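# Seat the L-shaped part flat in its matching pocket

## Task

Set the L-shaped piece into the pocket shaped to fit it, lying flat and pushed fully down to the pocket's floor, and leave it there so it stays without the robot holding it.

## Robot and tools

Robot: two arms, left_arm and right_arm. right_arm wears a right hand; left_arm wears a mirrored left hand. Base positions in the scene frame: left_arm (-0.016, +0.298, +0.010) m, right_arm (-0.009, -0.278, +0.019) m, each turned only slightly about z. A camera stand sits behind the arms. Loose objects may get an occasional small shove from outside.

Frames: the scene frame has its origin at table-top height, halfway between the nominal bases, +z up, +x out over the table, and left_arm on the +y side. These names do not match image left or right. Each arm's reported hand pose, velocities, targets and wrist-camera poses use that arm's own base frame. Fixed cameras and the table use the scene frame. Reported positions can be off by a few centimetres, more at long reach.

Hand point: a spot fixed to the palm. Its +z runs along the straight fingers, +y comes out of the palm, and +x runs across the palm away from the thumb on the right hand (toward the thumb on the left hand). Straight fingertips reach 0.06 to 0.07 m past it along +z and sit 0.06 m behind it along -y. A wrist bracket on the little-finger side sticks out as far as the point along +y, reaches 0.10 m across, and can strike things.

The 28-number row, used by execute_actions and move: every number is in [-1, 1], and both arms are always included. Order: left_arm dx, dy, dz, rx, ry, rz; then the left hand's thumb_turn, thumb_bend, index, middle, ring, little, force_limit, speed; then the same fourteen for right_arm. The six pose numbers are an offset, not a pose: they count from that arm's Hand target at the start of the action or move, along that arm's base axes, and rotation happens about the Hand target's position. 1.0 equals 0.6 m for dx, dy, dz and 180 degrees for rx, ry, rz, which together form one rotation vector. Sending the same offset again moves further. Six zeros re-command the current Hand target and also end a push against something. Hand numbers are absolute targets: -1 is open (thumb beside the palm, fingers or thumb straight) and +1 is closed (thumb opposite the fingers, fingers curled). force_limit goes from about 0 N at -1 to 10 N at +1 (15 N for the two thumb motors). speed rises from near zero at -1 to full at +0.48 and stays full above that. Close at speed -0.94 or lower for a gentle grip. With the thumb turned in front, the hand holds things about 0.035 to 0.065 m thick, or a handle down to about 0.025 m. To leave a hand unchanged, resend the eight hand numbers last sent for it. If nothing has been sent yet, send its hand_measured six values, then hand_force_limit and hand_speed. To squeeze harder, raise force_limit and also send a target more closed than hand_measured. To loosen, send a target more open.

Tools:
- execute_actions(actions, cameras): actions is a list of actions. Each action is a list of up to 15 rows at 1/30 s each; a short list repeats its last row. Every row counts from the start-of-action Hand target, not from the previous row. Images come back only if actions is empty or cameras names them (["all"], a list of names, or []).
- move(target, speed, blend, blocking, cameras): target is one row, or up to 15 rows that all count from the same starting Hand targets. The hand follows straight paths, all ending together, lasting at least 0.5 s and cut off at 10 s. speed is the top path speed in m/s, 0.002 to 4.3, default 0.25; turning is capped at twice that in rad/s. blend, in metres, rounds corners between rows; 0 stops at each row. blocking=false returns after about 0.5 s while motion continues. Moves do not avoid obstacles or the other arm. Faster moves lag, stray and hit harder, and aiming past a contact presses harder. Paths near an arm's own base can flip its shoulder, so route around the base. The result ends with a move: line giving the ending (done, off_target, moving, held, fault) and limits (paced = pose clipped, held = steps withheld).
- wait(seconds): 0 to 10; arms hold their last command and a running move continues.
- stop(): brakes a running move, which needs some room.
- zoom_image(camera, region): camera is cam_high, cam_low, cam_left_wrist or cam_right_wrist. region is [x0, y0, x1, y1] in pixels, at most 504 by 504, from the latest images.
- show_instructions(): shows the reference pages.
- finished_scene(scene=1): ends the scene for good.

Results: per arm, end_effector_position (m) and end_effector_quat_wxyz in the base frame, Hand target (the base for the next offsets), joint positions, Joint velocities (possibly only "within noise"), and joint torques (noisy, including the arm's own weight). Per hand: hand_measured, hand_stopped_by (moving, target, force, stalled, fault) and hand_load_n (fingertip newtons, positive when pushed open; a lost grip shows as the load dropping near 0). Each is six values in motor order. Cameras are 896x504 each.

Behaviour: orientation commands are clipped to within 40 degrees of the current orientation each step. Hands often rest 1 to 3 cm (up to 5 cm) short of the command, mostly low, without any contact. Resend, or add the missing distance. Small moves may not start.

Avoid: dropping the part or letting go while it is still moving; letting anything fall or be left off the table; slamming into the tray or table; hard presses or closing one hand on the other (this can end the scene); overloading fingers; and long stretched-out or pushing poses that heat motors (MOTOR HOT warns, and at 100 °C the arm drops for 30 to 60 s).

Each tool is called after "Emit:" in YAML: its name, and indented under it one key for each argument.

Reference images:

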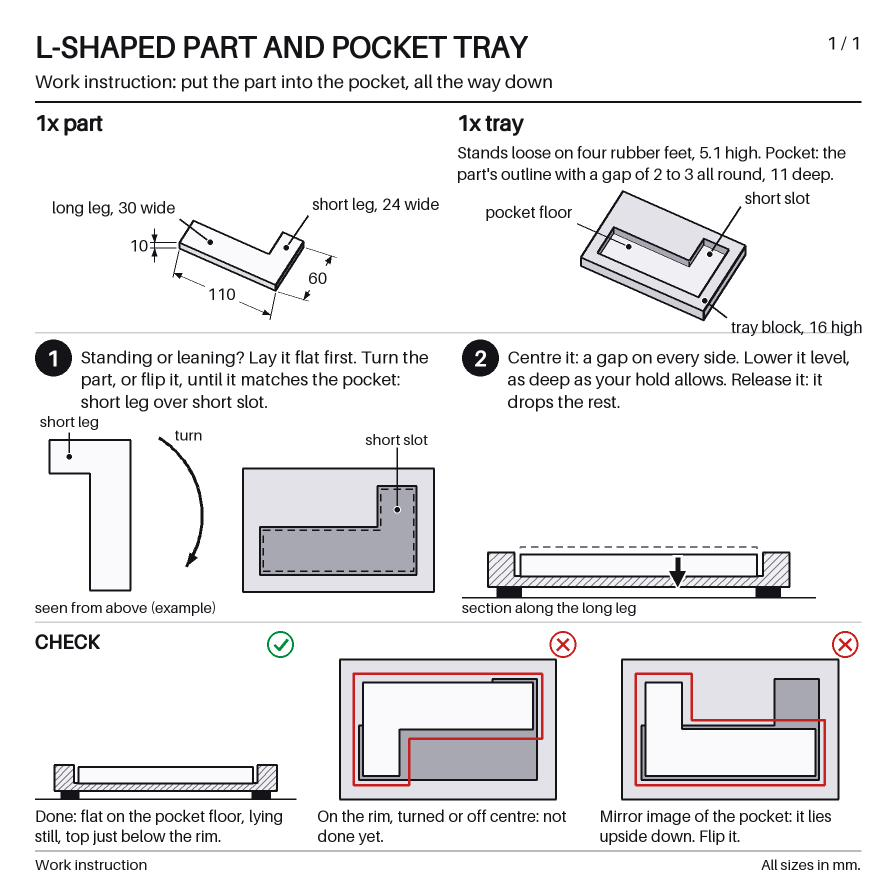

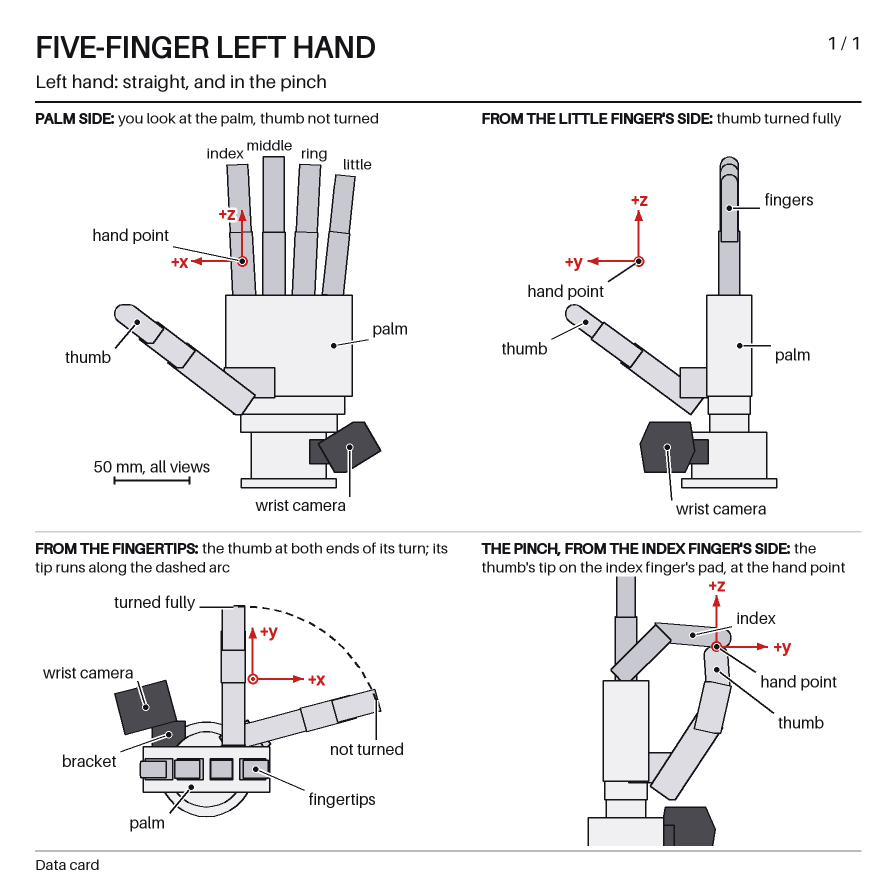

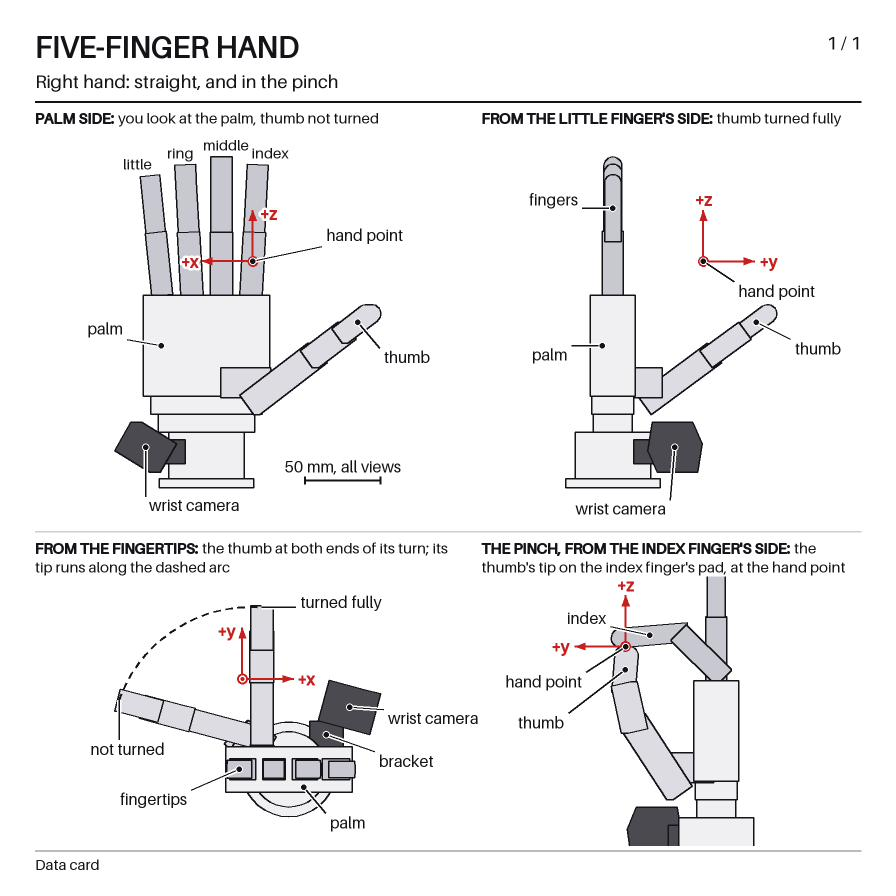

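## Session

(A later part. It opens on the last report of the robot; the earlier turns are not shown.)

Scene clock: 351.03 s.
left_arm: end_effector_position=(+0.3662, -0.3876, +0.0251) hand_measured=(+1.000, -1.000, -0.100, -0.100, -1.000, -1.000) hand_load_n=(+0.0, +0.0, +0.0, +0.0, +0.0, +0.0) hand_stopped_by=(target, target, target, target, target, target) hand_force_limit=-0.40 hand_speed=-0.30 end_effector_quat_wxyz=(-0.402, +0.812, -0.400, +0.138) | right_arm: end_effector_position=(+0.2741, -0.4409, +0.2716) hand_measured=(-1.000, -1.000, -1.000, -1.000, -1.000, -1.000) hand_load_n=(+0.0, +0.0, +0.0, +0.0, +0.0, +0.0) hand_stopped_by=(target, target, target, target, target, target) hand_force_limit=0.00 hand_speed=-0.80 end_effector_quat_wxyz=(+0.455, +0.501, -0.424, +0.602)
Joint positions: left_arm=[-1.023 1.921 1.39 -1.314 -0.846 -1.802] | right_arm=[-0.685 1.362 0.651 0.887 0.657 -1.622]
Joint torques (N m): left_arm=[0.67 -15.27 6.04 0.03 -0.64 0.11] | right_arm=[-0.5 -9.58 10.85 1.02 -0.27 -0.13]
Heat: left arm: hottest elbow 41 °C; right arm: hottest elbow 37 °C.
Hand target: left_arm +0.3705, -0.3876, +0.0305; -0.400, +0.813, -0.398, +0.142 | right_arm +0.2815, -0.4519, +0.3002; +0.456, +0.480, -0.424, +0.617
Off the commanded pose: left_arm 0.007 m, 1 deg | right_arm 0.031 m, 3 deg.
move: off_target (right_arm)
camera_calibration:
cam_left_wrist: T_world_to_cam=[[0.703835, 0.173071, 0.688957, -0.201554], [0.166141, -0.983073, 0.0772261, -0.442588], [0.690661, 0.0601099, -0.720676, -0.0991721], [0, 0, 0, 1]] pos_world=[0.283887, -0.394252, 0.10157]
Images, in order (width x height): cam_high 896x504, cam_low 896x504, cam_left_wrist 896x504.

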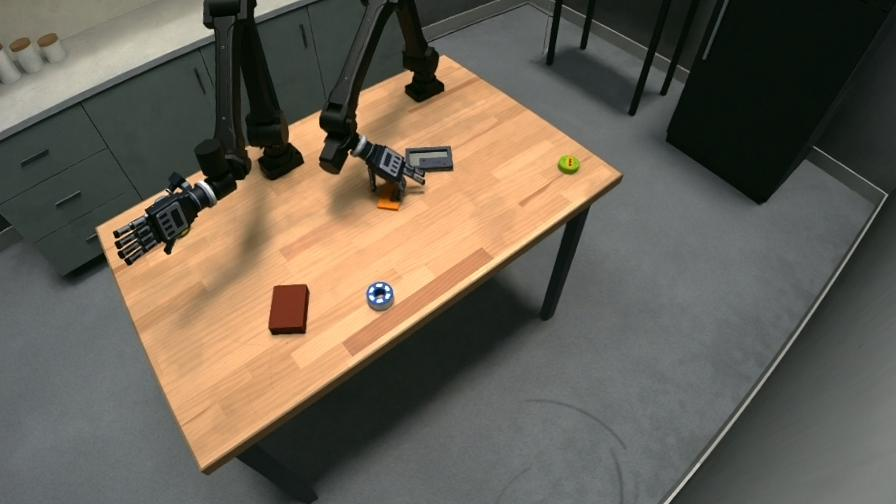

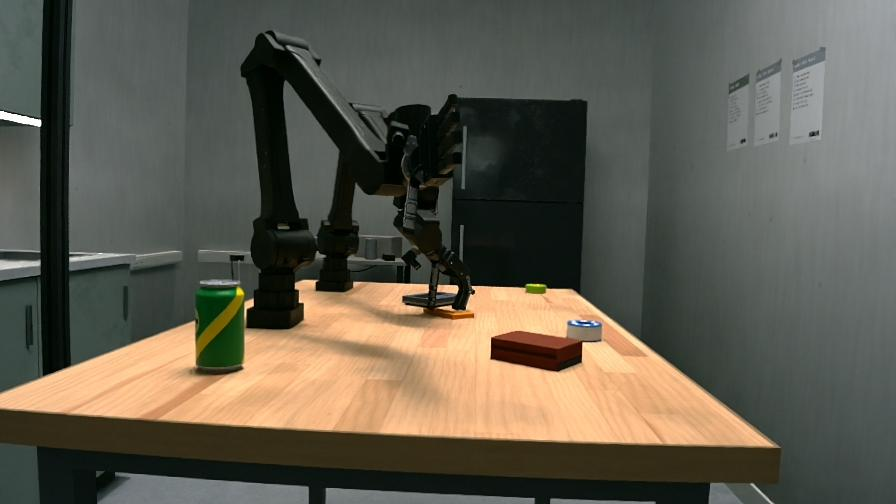

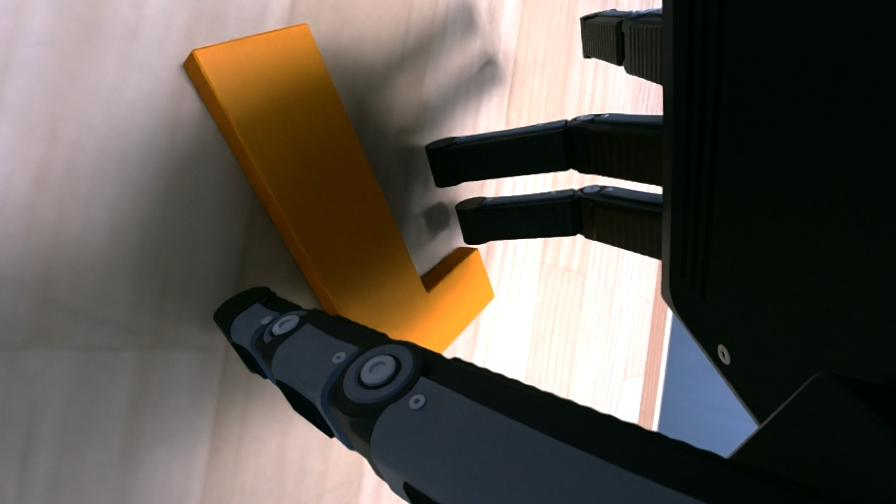

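Emit:
move:
  target: [0.0,0.0,-0.02,0,0,0, 1,-1,0.0,0.0,-1,-1,-0.4,-0.3, 0,0,0,0,0,0,-1,-1,-1,-1,-1,-1,0,-0.8]
  speed: 0.05
  cameras: ["cam_high","cam_low","cam_left_wrist"]

Emit:
zoom_image:
  camera: "cam_low"
  region: [395, 250, 495, 330]

Emit:
zoom_image:
  camera: "cam_high"
  region: [350, 140, 430, 220]

Scene clock: 360.73 s.
left_arm: end_effector_position=(+0.3673, -0.3895, +0.0215) hand_measured=(+1.000, -1.000, +0.000, +0.000, -1.000, -1.000) hand_load_n=(+0.5, +0.0, +0.0, +0.0, +0.0, +0.0) hand_stopped_by=(target, target, target, target, target, target) hand_force_limit=-0.40 hand_speed=-0.30 end_effector_quat_wxyz=(-0.398, +0.814, -0.398, +0.144) | right_arm: end_effector_position=(+0.2741, -0.4409, +0.2716) hand_measured=(-1.000, -1.000, -1.000, -1.000, -1.000, -1.000) hand_load_n=(+0.0, +0.0, +0.0, +0.0, +0.0, +0.0) hand_stopped_by=(target, target, target, target, target, target) hand_force_limit=0.00 hand_speed=-0.80 end_effector_quat_wxyz=(+0.455, +0.501, -0.424, +0.602)
Joint positions: left_arm=[-1.023 1.921 1.38 -1.287 -0.846 -1.801] | right_arm=[-0.685 1.362 0.651 0.887 0.657 -1.622]
Joint torques (N m): left_arm=[0.67 -13.86 5.9 0.06 -0.63 0.11] | right_arm=[-0.67 -9.76 10.86 0.99 -0.28 -0.14]
Heat: left arm: hottest elbow 40 °C; right arm: hottest elbow 37 °C.
Hand target: left_arm +0.3705, -0.3875, +0.0185; -0.400, +0.813, -0.398, +0.142 | right_arm +0.2815, -0.4519, +0.3002; +0.456, +0.480, -0.424, +0.617
Off the commanded pose: left_arm 0.005 m, 0 deg | right_arm 0.031 m, 3 deg.
move: off_target (right_arm)
camera_calibration:
cam_left_wrist: T_world_to_cam=[[0.698038, 0.182612, 0.692384, -0.193721], [0.164937, -0.981939, 0.0926967, -0.443838], [0.696806, 0.0494936, -0.71555, -0.109007], [0, 0, 0, 1]] pos_world=[0.284387, -0.395051, 0.0972719]
Images, in order (width x height): cam_high 896x504, cam_low 896x504, cam_left_wrist 896x504.

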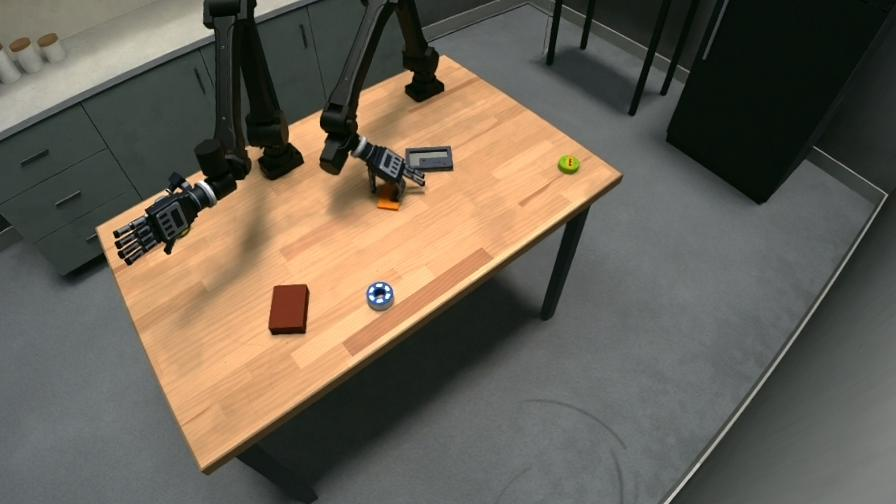

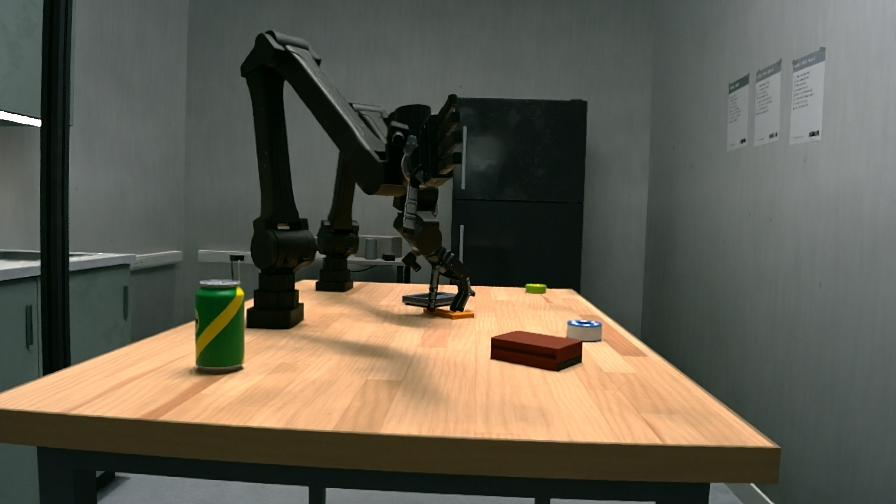

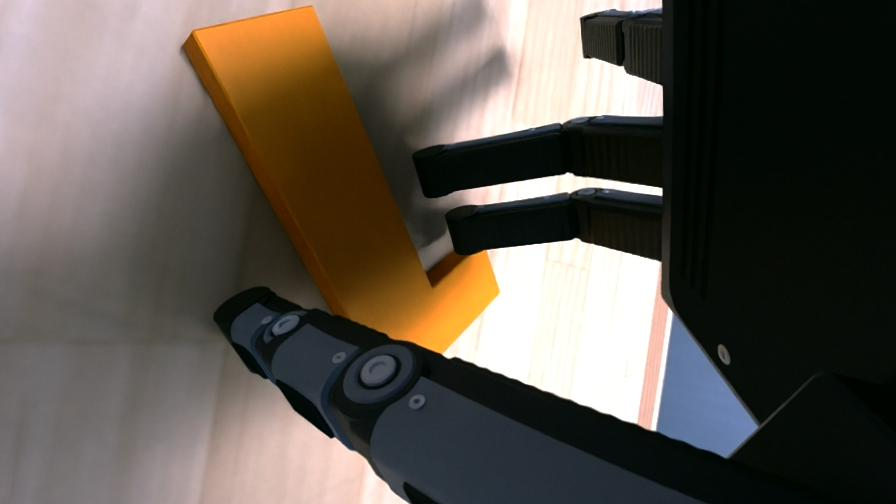

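Scaled by 5.040 from the camera's 896x504 image, which has a finer 1280x720 frame.

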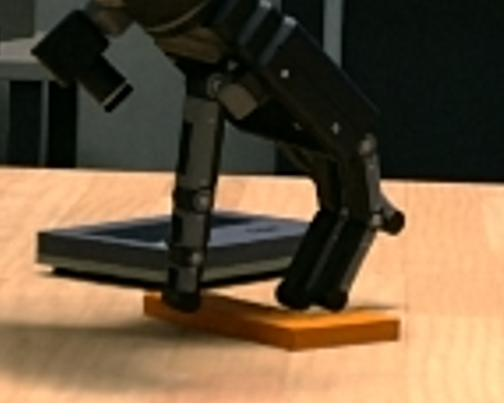

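Scaled by 6.300 from the camera's 896x504 image, which has a finer 1280x720 frame.

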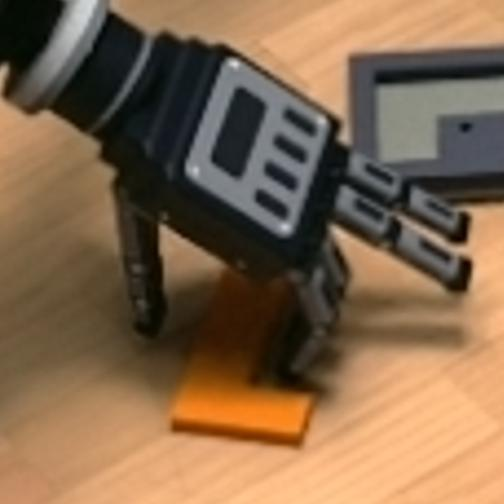

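Emit:
move:
  target: [0.0,0.002,-0.015,0,0,0, 1,-1,0.0,0.0,-1,-1,-0.4,-0.3, 0,0,0,0,0,0,-1,-1,-1,-1,-1,-1,0,-0.8]
  speed: 0.05
  cameras: ["cam_high","cam_low","cam_left_wrist"]

Emit:
zoom_image:
  camera: "cam_low"
  region: [395, 250, 495, 330]

Scene clock: 369.80 s.
left_arm: end_effector_position=(+0.3674, -0.3897, +0.0174) hand_measured=(+1.000, -1.000, +0.000, +0.000, -1.000, -1.000) hand_load_n=(+0.0, +0.0, +0.0, +0.0, +0.0, +0.0) hand_stopped_by=(target, target, target, target, target, target) hand_force_limit=-0.40 hand_speed=-0.30 end_effector_quat_wxyz=(-0.396, +0.815, -0.397, +0.148) | right_arm: end_effector_position=(+0.2741, -0.4409, +0.2716) hand_measured=(-1.000, -1.000, -1.000, -1.000, -1.000, -1.000) hand_load_n=(+0.0, +0.0, +0.0, +0.0, +0.0, +0.0) hand_stopped_by=(target, target, target, target, target, target) hand_force_limit=0.00 hand_speed=-0.80 end_effector_quat_wxyz=(+0.455, +0.501, -0.424, +0.602)
Joint positions: left_arm=[-1.023 1.921 1.368 -1.264 -0.846 -1.799] | right_arm=[-0.685 1.362 0.651 0.887 0.657 -1.622]
Joint torques (N m): left_arm=[0.79 -13.04 5.86 0.09 -0.64 0.11] | right_arm=[-0.62 -9.7 10.85 0.98 -0.28 -0.12]
Heat: left arm: hottest elbow 39 °C; right arm: hottest elbow 37 °C.
Hand target: left_arm +0.3705, -0.3864, +0.0095; -0.400, +0.813, -0.398, +0.142 | right_arm +0.2815, -0.4519, +0.3002; +0.456, +0.480, -0.424, +0.617
Off the commanded pose: left_arm 0.009 m, 1 deg | right_arm 0.031 m, 3 deg.
move: off_target (right_arm)
camera_calibration:
cam_left_wrist: T_world_to_cam=[[0.694746, 0.187808, 0.694303, -0.18768], [0.16347, -0.981276, 0.10186, -0.443051], [0.700433, 0.0427308, -0.712438, -0.116029], [0, 0, 0, 1]] pos_world=[0.284086, -0.39455, 0.0927728]
Images, in order (width x height): cam_high 896x504, cam_low 896x504, cam_left_wrist 896x504.

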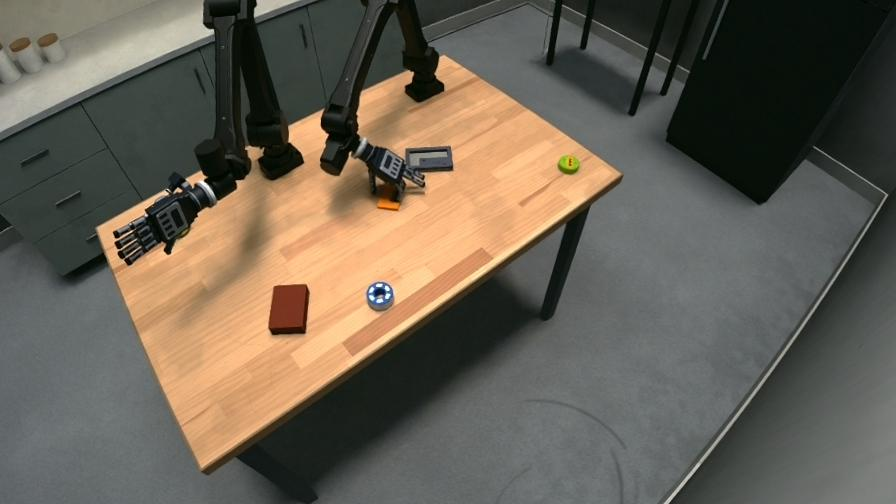

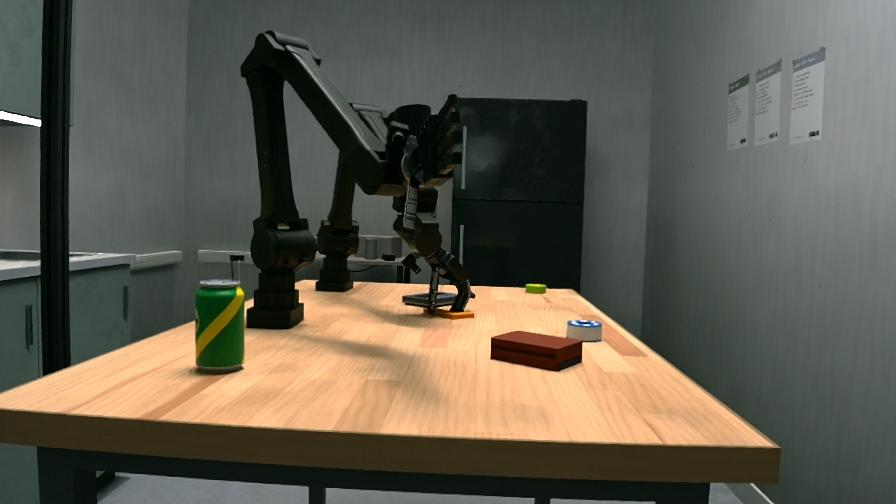

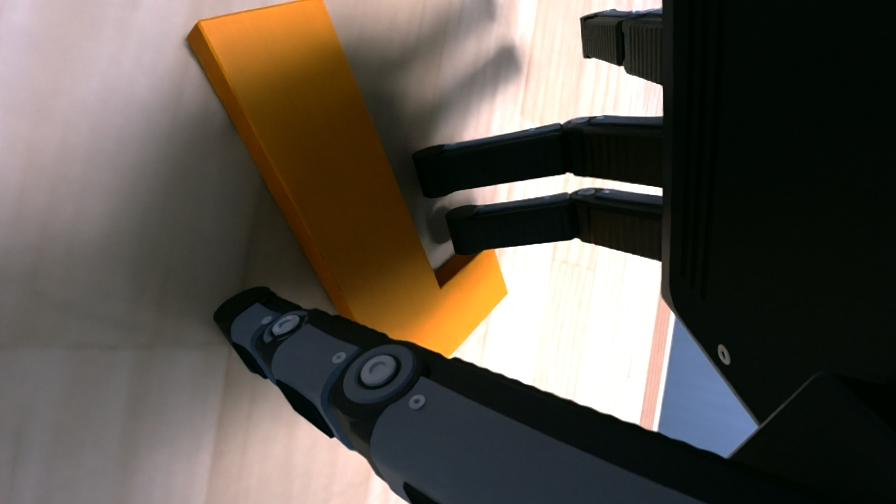

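Scaled by 5.040 from the camera's 896x504 image, which has a finer 1280x720 frame.

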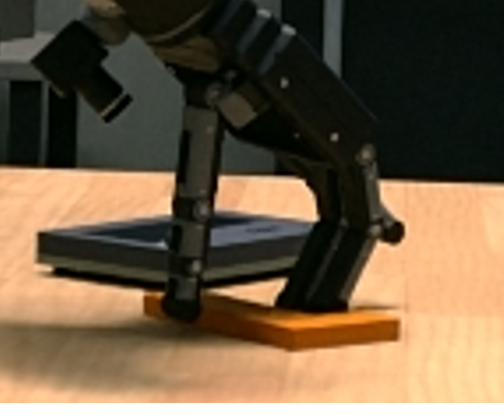

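Emit:
execute_actions:
  actions:
    - [[0,0,0,0,0,0, 1,-1,0.1,0.1,-1,-1,-0.7,-0.92, 0,0,0,0,0,0,-1,-1,-1,-1,-1,-1,0,-0.8]]
    - [[0,0,0,0,0,0, 1,-1,0.1,0.1,-1,-1,-0.7,-0.92, 0,0,0,0,0,0,-1,-1,-1,-1,-1,-1,0,-0.8]]
  cameras: ["cam_low","cam_left_wrist"]

Emit:
zoom_image:
  camera: "cam_low"
  region: [405, 285, 485, 330]

Emit:
zoom_image:
  camera: "cam_left_wrist"
  region: [300, 90, 540, 330]

Scene clock: 392.27 s.
left_arm: end_effector_position=(+0.3674, -0.3898, +0.0174) hand_measured=(+1.000, -1.000, +0.100, +0.100, -1.000, -1.000) hand_load_n=(+0.0, +0.0, +0.0, +0.0, +0.0, +0.0) hand_stopped_by=(target, target, target, target, target, target) hand_force_limit=-0.70 hand_speed=-0.92 end_effector_quat_wxyz=(-0.396, +0.815, -0.397, +0.148) | right_arm: end_effector_position=(+0.2741, -0.4409, +0.2716) hand_measured=(-1.000, -1.000, -1.000, -1.000, -1.000, -1.000) hand_load_n=(+0.0, +0.5, +0.5, +0.0, +0.0, +0.0) hand_stopped_by=(target, target, target, target, target, target) hand_force_limit=0.00 hand_speed=-0.80 end_effector_quat_wxyz=(+0.455, +0.501, -0.424, +0.602)
Joint positions: left_arm=[-1.023 1.921 1.368 -1.263 -0.846 -1.799] | right_arm=[-0.685 1.362 0.651 0.887 0.657 -1.622]
Joint torques (N m): left_arm=[0.79 -13.04 5.87 0.09 -0.64 0.11] | right_arm=[-0.67 -9.76 10.89 0.98 -0.28 -0.13]
Heat: left arm: hottest elbow 38 °C; right arm: hottest elbow 38 °C.
Hand target: left_arm +0.3706, -0.3865, +0.0095; -0.400, +0.813, -0.398, +0.142 | right_arm +0.2815, -0.4519, +0.3002; +0.456, +0.480, -0.424, +0.617
Off the commanded pose: left_arm 0.009 m, 1 deg | right_arm 0.031 m, 3 deg.
camera_calibration:
cam_left_wrist: T_world_to_cam=[[0.6948, 0.187723, 0.694272, -0.187707], [0.163203, -0.981305, 0.102007, -0.443099], [0.700441, 0.0424324, -0.712447, -0.116144], [0, 0, 0, 1]] pos_world=[0.284086, -0.394649, 0.0927729]
Images, in order (width x height): cam_low 896x504, cam_left_wrist 896x504.

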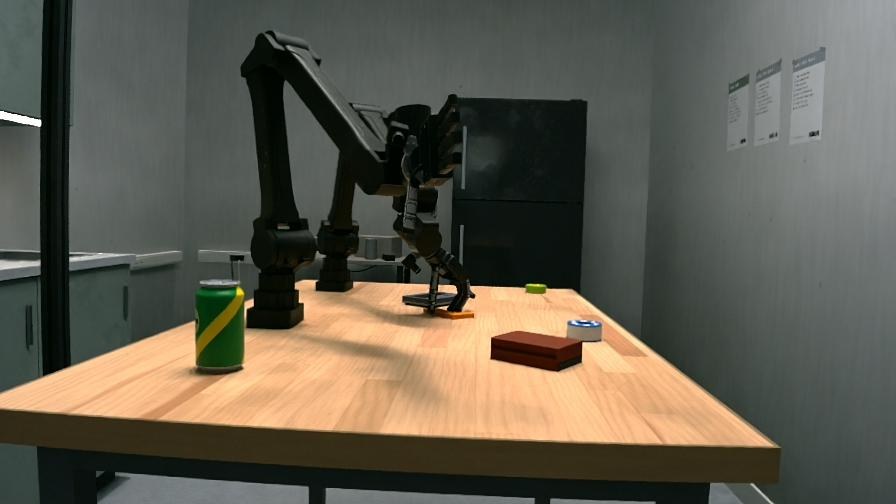

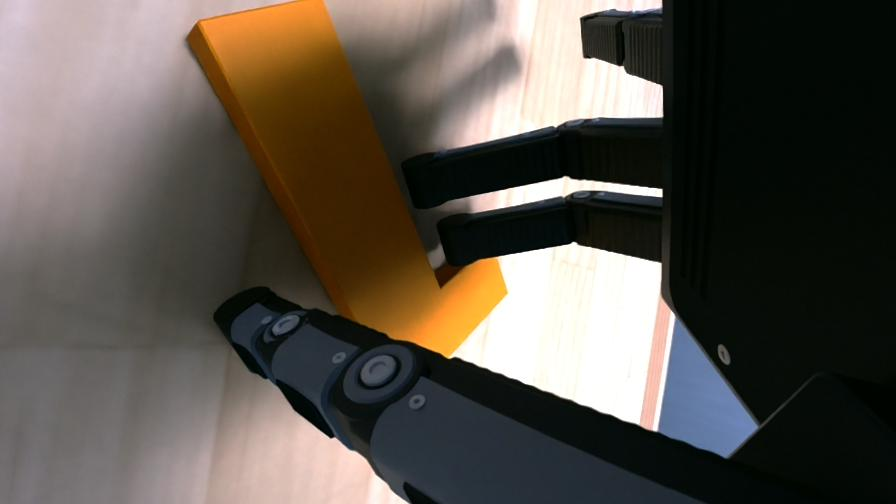

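Scaled by 6.300 from the camera's 896x504 image, which has a finer 1280x720 frame.

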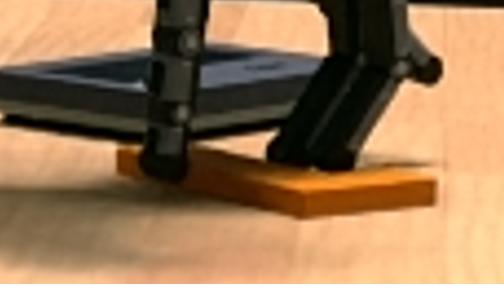

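Scaled by 2.100 from the camera's 896x504 image, which has a finer 1280x720 frame.

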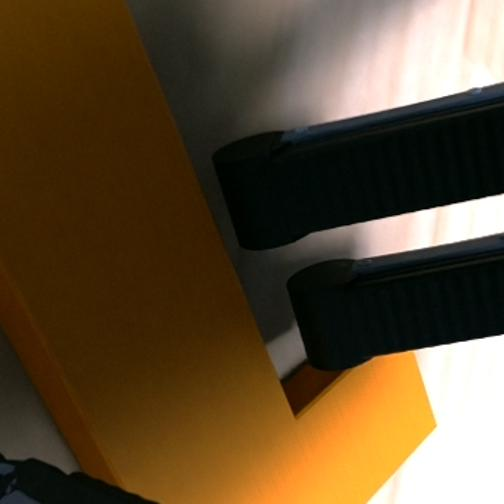

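Emit:
move:
  target: [0.0,0.0,-0.013,0,0,0, 1,-1,0.0,0.0,-1,-1,-0.6,-0.6, 0,0,0,0,0,0,-1,-1,-1,-1,-1,-1,0,-0.8]
  speed: 0.04
  cameras: ["cam_low","cam_left_wrist"]

Emit:
zoom_image:
  camera: "cam_low"
  region: [405, 285, 485, 330]

Emit:
zoom_image:
  camera: "cam_left_wrist"
  region: [300, 90, 540, 330]

Scene clock: 410.47 s.
left_arm: end_effector_position=(+0.3685, -0.3906, +0.0150) hand_measured=(+1.000, -1.000, +0.000, +0.000, -1.000, -1.000) hand_load_n=(+0.0, +0.0, +0.0, +0.0, +0.0, +0.0) hand_stopped_by=(target, target, target, target, target, target) hand_force_limit=-0.60 hand_speed=-0.60 end_effector_quat_wxyz=(-0.395, +0.815, -0.396, +0.151) | right_arm: end_effector_position=(+0.2741, -0.4409, +0.2716) hand_measured=(-1.000, -1.000, -1.000, -1.000, -1.000, -1.000) hand_load_n=(-0.5, +0.0, +0.0, +0.0, +0.0, +0.0) hand_stopped_by=(target, target, target, target, target, target) hand_force_limit=0.00 hand_speed=-0.80 end_effector_quat_wxyz=(+0.455, +0.501, -0.424, +0.602)
Joint positions: left_arm=[-1.023 1.924 1.364 -1.249 -0.849 -1.797] | right_arm=[-0.685 1.362 0.651 0.887 0.657 -1.622]
Joint torques (N m): left_arm=[0.79 -12.28 5.63 0.24 -0.52 0.08] | right_arm=[-0.62 -9.58 10.85 0.96 -0.27 -0.13]
Heat: left arm: hottest elbow 37 °C; right arm: hottest elbow 38 °C.
Hand target: left_arm +0.3705, -0.3864, +0.0017; -0.400, +0.813, -0.398, +0.142 | right_arm +0.2815, -0.4519, +0.3002; +0.456, +0.480, -0.424, +0.617
Off the commanded pose: left_arm 0.014 m, 1 deg | right_arm 0.031 m, 3 deg.
move: off_target (left_arm, right_arm)
camera_calibration:
cam_left_wrist: T_world_to_cam=[[0.691176, 0.189407, 0.697424, -0.18476], [0.160938, -0.981151, 0.106966, -0.443059], [0.704538, 0.0383095, -0.708631, -0.121751], [0, 0, 0, 1]] pos_world=[0.284785, -0.395048, 0.089972]
Images, in order (width x height): cam_low 896x504, cam_left_wrist 896x504.

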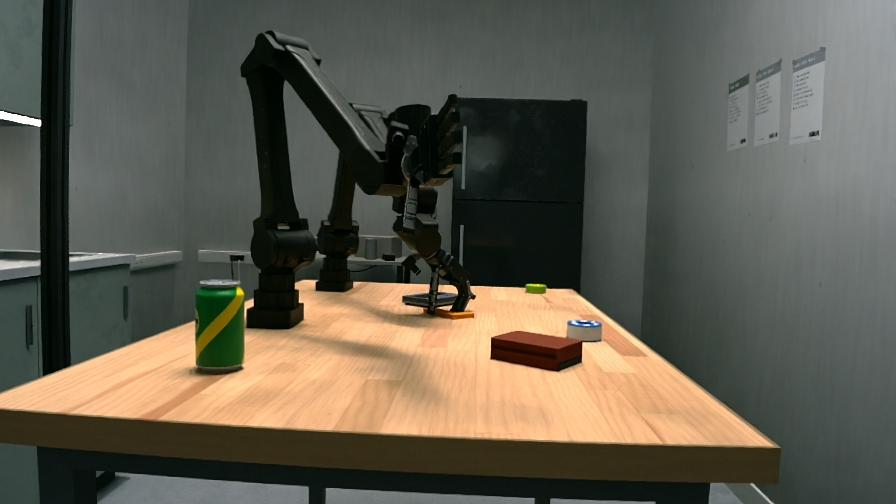

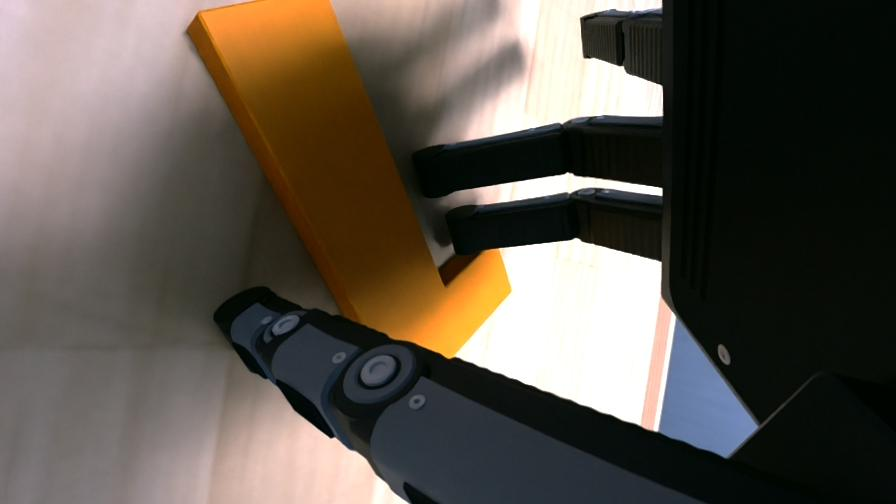

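Scaled by 6.300 from the camera's 896x504 image, which has a finer 1280x720 frame.

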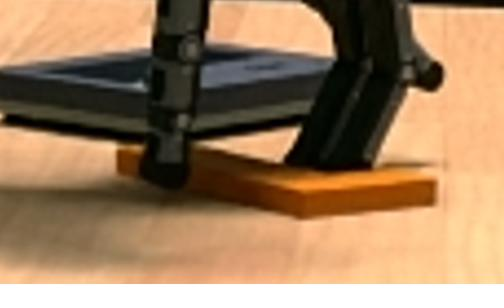

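Scaled by 2.100 from the camera's 896x504 image, which has a finer 1280x720 frame.

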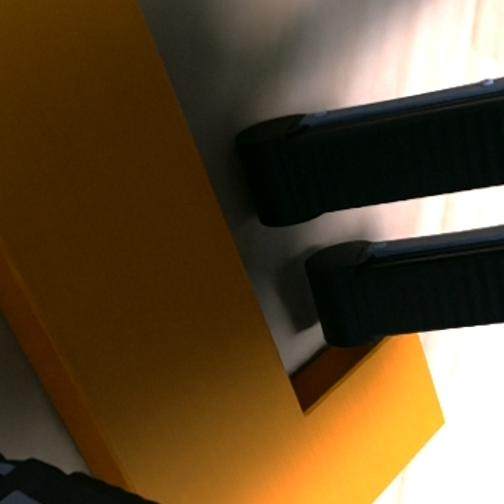

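Emit:
move:
  target: [0.0,0.0,-0.012,0,0,0, 1,-1,0.0,0.0,-1,-1,-0.6,-0.6, 0,0,0,0,0,0,-1,-1,-1,-1,-1,-1,0,-0.8]
  speed: 0.04
  cameras: ["cam_low","cam_left_wrist"]

Emit:
zoom_image:
  camera: "cam_low"
  region: [405, 285, 485, 330]

Emit:
zoom_image:
  camera: "cam_left_wrist"
  region: [300, 90, 540, 330]

Scene clock: 417.67 s.
left_arm: end_effector_position=(+0.3696, -0.3909, +0.0144) hand_measured=(+1.000, -1.000, +0.000, +0.000, -1.000, -1.000) hand_load_n=(+0.0, +0.0, +0.0, -1.0, +0.0, +0.0) hand_stopped_by=(target, target, target, target, target, target) hand_force_limit=-0.60 hand_speed=-0.60 end_effector_quat_wxyz=(-0.396, +0.814, -0.396, +0.154) | right_arm: end_effector_position=(+0.2741, -0.4409, +0.2716) hand_measured=(-1.000, -1.000, -1.000, -1.000, -1.000, -1.000) hand_load_n=(+0.0, +0.0, +0.0, +0.0, +0.0, +0.0) hand_stopped_by=(target, target, target, target, target, target) hand_force_limit=0.00 hand_speed=-0.80 end_effector_quat_wxyz=(+0.455, +0.501, -0.424, +0.602)
Joint positions: left_arm=[-1.023 1.924 1.361 -1.24 -0.854 -1.795] | right_arm=[-0.685 1.362 0.651 0.887 0.657 -1.622]
Joint torques (N m): left_arm=[0.79 -11.63 5.37 0.55 -0.32 0.06] | right_arm=[-0.79 -9.88 10.91 1.01 -0.28 -0.13]
Heat: left arm: hottest elbow 37 °C; right arm: hottest elbow 38 °C.
Hand target: left_arm +0.3706, -0.3865, -0.0055; -0.400, +0.813, -0.398, +0.142 | right_arm +0.2815, -0.4519, +0.3002; +0.456, +0.480, -0.424, +0.617
Off the commanded pose: left_arm 0.020 m, 2 deg | right_arm 0.031 m, 3 deg.
move: off_target (left_arm, right_arm)
camera_calibration:
cam_left_wrist: T_world_to_cam=[[0.687702, 0.188062, 0.701213, -0.184371], [0.157491, -0.981511, 0.10878, -0.442268], [0.708705, 0.0356267, -0.704605, -0.125493], [0, 0, 0, 1]] pos_world=[0.285383, -0.394947, 0.0889699]
Images, in order (width x height): cam_low 896x504, cam_left_wrist 896x504.

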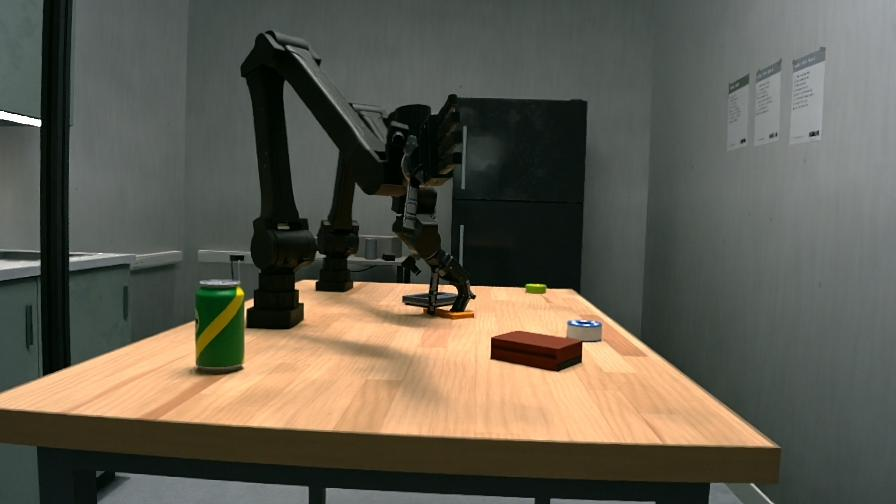

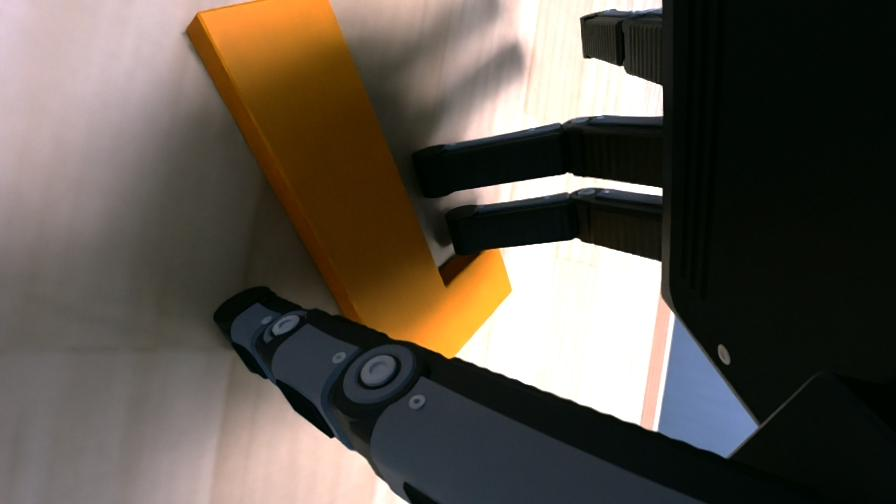

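Scaled by 6.300 from the camera's 896x504 image, which has a finer 1280x720 frame.

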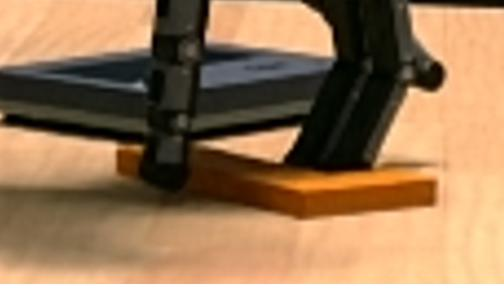

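Scaled by 2.100 from the camera's 896x504 image, which has a finer 1280x720 frame.

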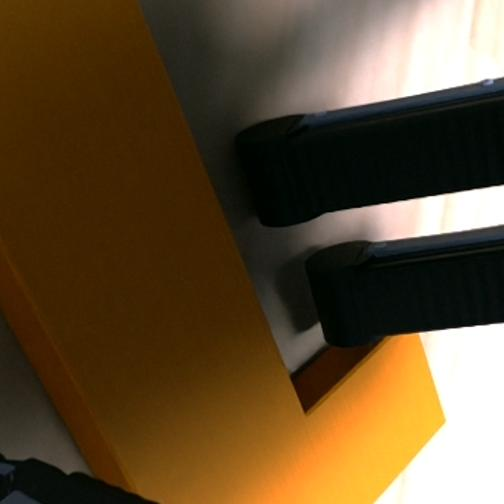

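Emit:
move:
  target: [0.0,0.0,0.0,0.0146,-0.0167,0, 1,-1,0.0,0.0,-1,-1,-0.6,-0.6, 0,0,0,0,0,0,-1,-1,-1,-1,-1,-1,0,-0.8]
  speed: 0.04
  cameras: ["cam_low","cam_left_wrist"]

Emit:
zoom_image:
  camera: "cam_low"
  region: [405, 285, 485, 330]

Scene clock: 446.97 s.
left_arm: end_effector_position=(+0.3704, -0.3881, +0.0135) hand_measured=(+1.000, -1.000, +0.000, +0.000, -1.000, -1.000) hand_load_n=(+0.0, +0.0, +0.0, -3.0, +0.0, +0.0) hand_stopped_by=(target, target, target, target, target, target) hand_force_limit=-0.60 hand_speed=-0.60 end_effector_quat_wxyz=(-0.421, +0.802, -0.389, +0.168) | right_arm: end_effector_position=(+0.2741, -0.4409, +0.2716) hand_measured=(-1.000, -1.000, -1.000, -1.000, -1.000, -1.000) hand_load_n=(+0.0, +0.0, +0.0, +0.0, +0.0, +0.0) hand_stopped_by=(target, target, target, target, target, target) hand_force_limit=0.00 hand_speed=-0.80 end_effector_quat_wxyz=(+0.455, +0.501, -0.424, +0.602)
Joint positions: left_arm=[-1.039 1.941 1.36 -1.266 -0.912 -1.843] | right_arm=[-0.685 1.362 0.651 0.887 0.657 -1.622]
Joint torques (N m): left_arm=[0.26 -10.99 6.49 -0.49 -0.42 -0.11] | right_arm=[-0.79 -9.58 10.92 1.06 -0.28 -0.13]
Heat: left arm: hottest elbow 37 °C; right arm: hottest elbow 38 °C.
Hand target: left_arm +0.3706, -0.3864, -0.0055; -0.429, +0.800, -0.391, +0.154 | right_arm +0.2815, -0.4519, +0.3002; +0.456, +0.480, -0.424, +0.617
Off the commanded pose: left_arm 0.019 m, 2 deg | right_arm 0.031 m, 3 deg.
move: off_target (left_arm, right_arm)
camera_calibration:
cam_left_wrist: T_world_to_cam=[[0.65076, 0.159565, 0.742328, -0.182775], [0.151498, -0.985297, 0.078981, -0.43833], [0.744016, 0.0610635, -0.665366, -0.13055], [0, 0, 0, 1]] pos_world=[0.28248, -0.394749, 0.083435]
Images, in order (width x height): cam_low 896x504, cam_left_wrist 896x504.

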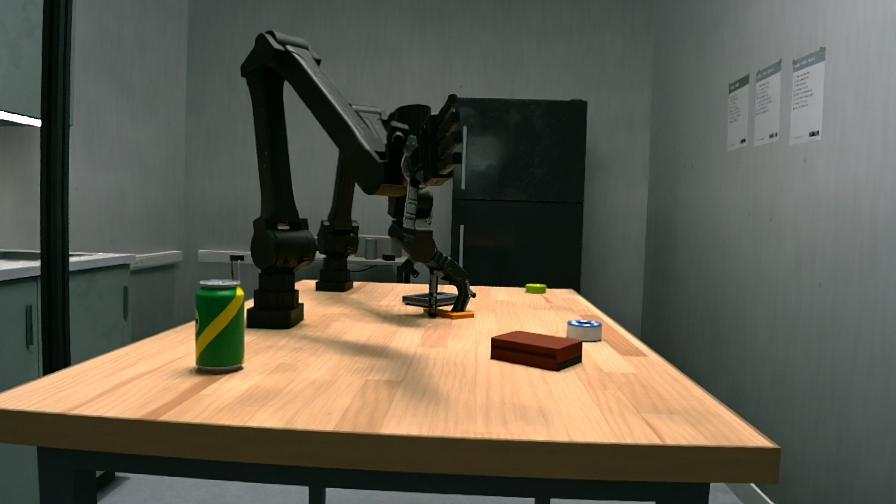

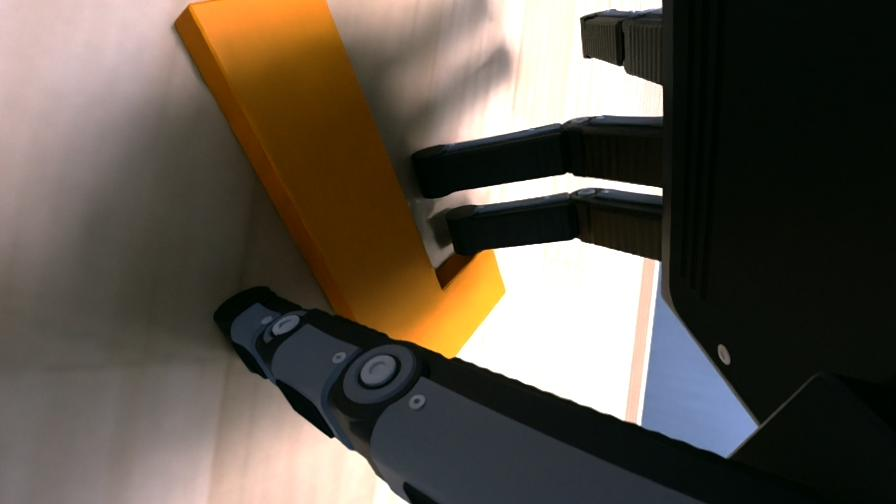

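Scaled by 6.300 from the camera's 896x504 image, which has a finer 1280x720 frame.

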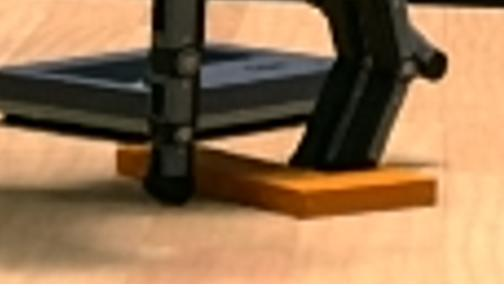

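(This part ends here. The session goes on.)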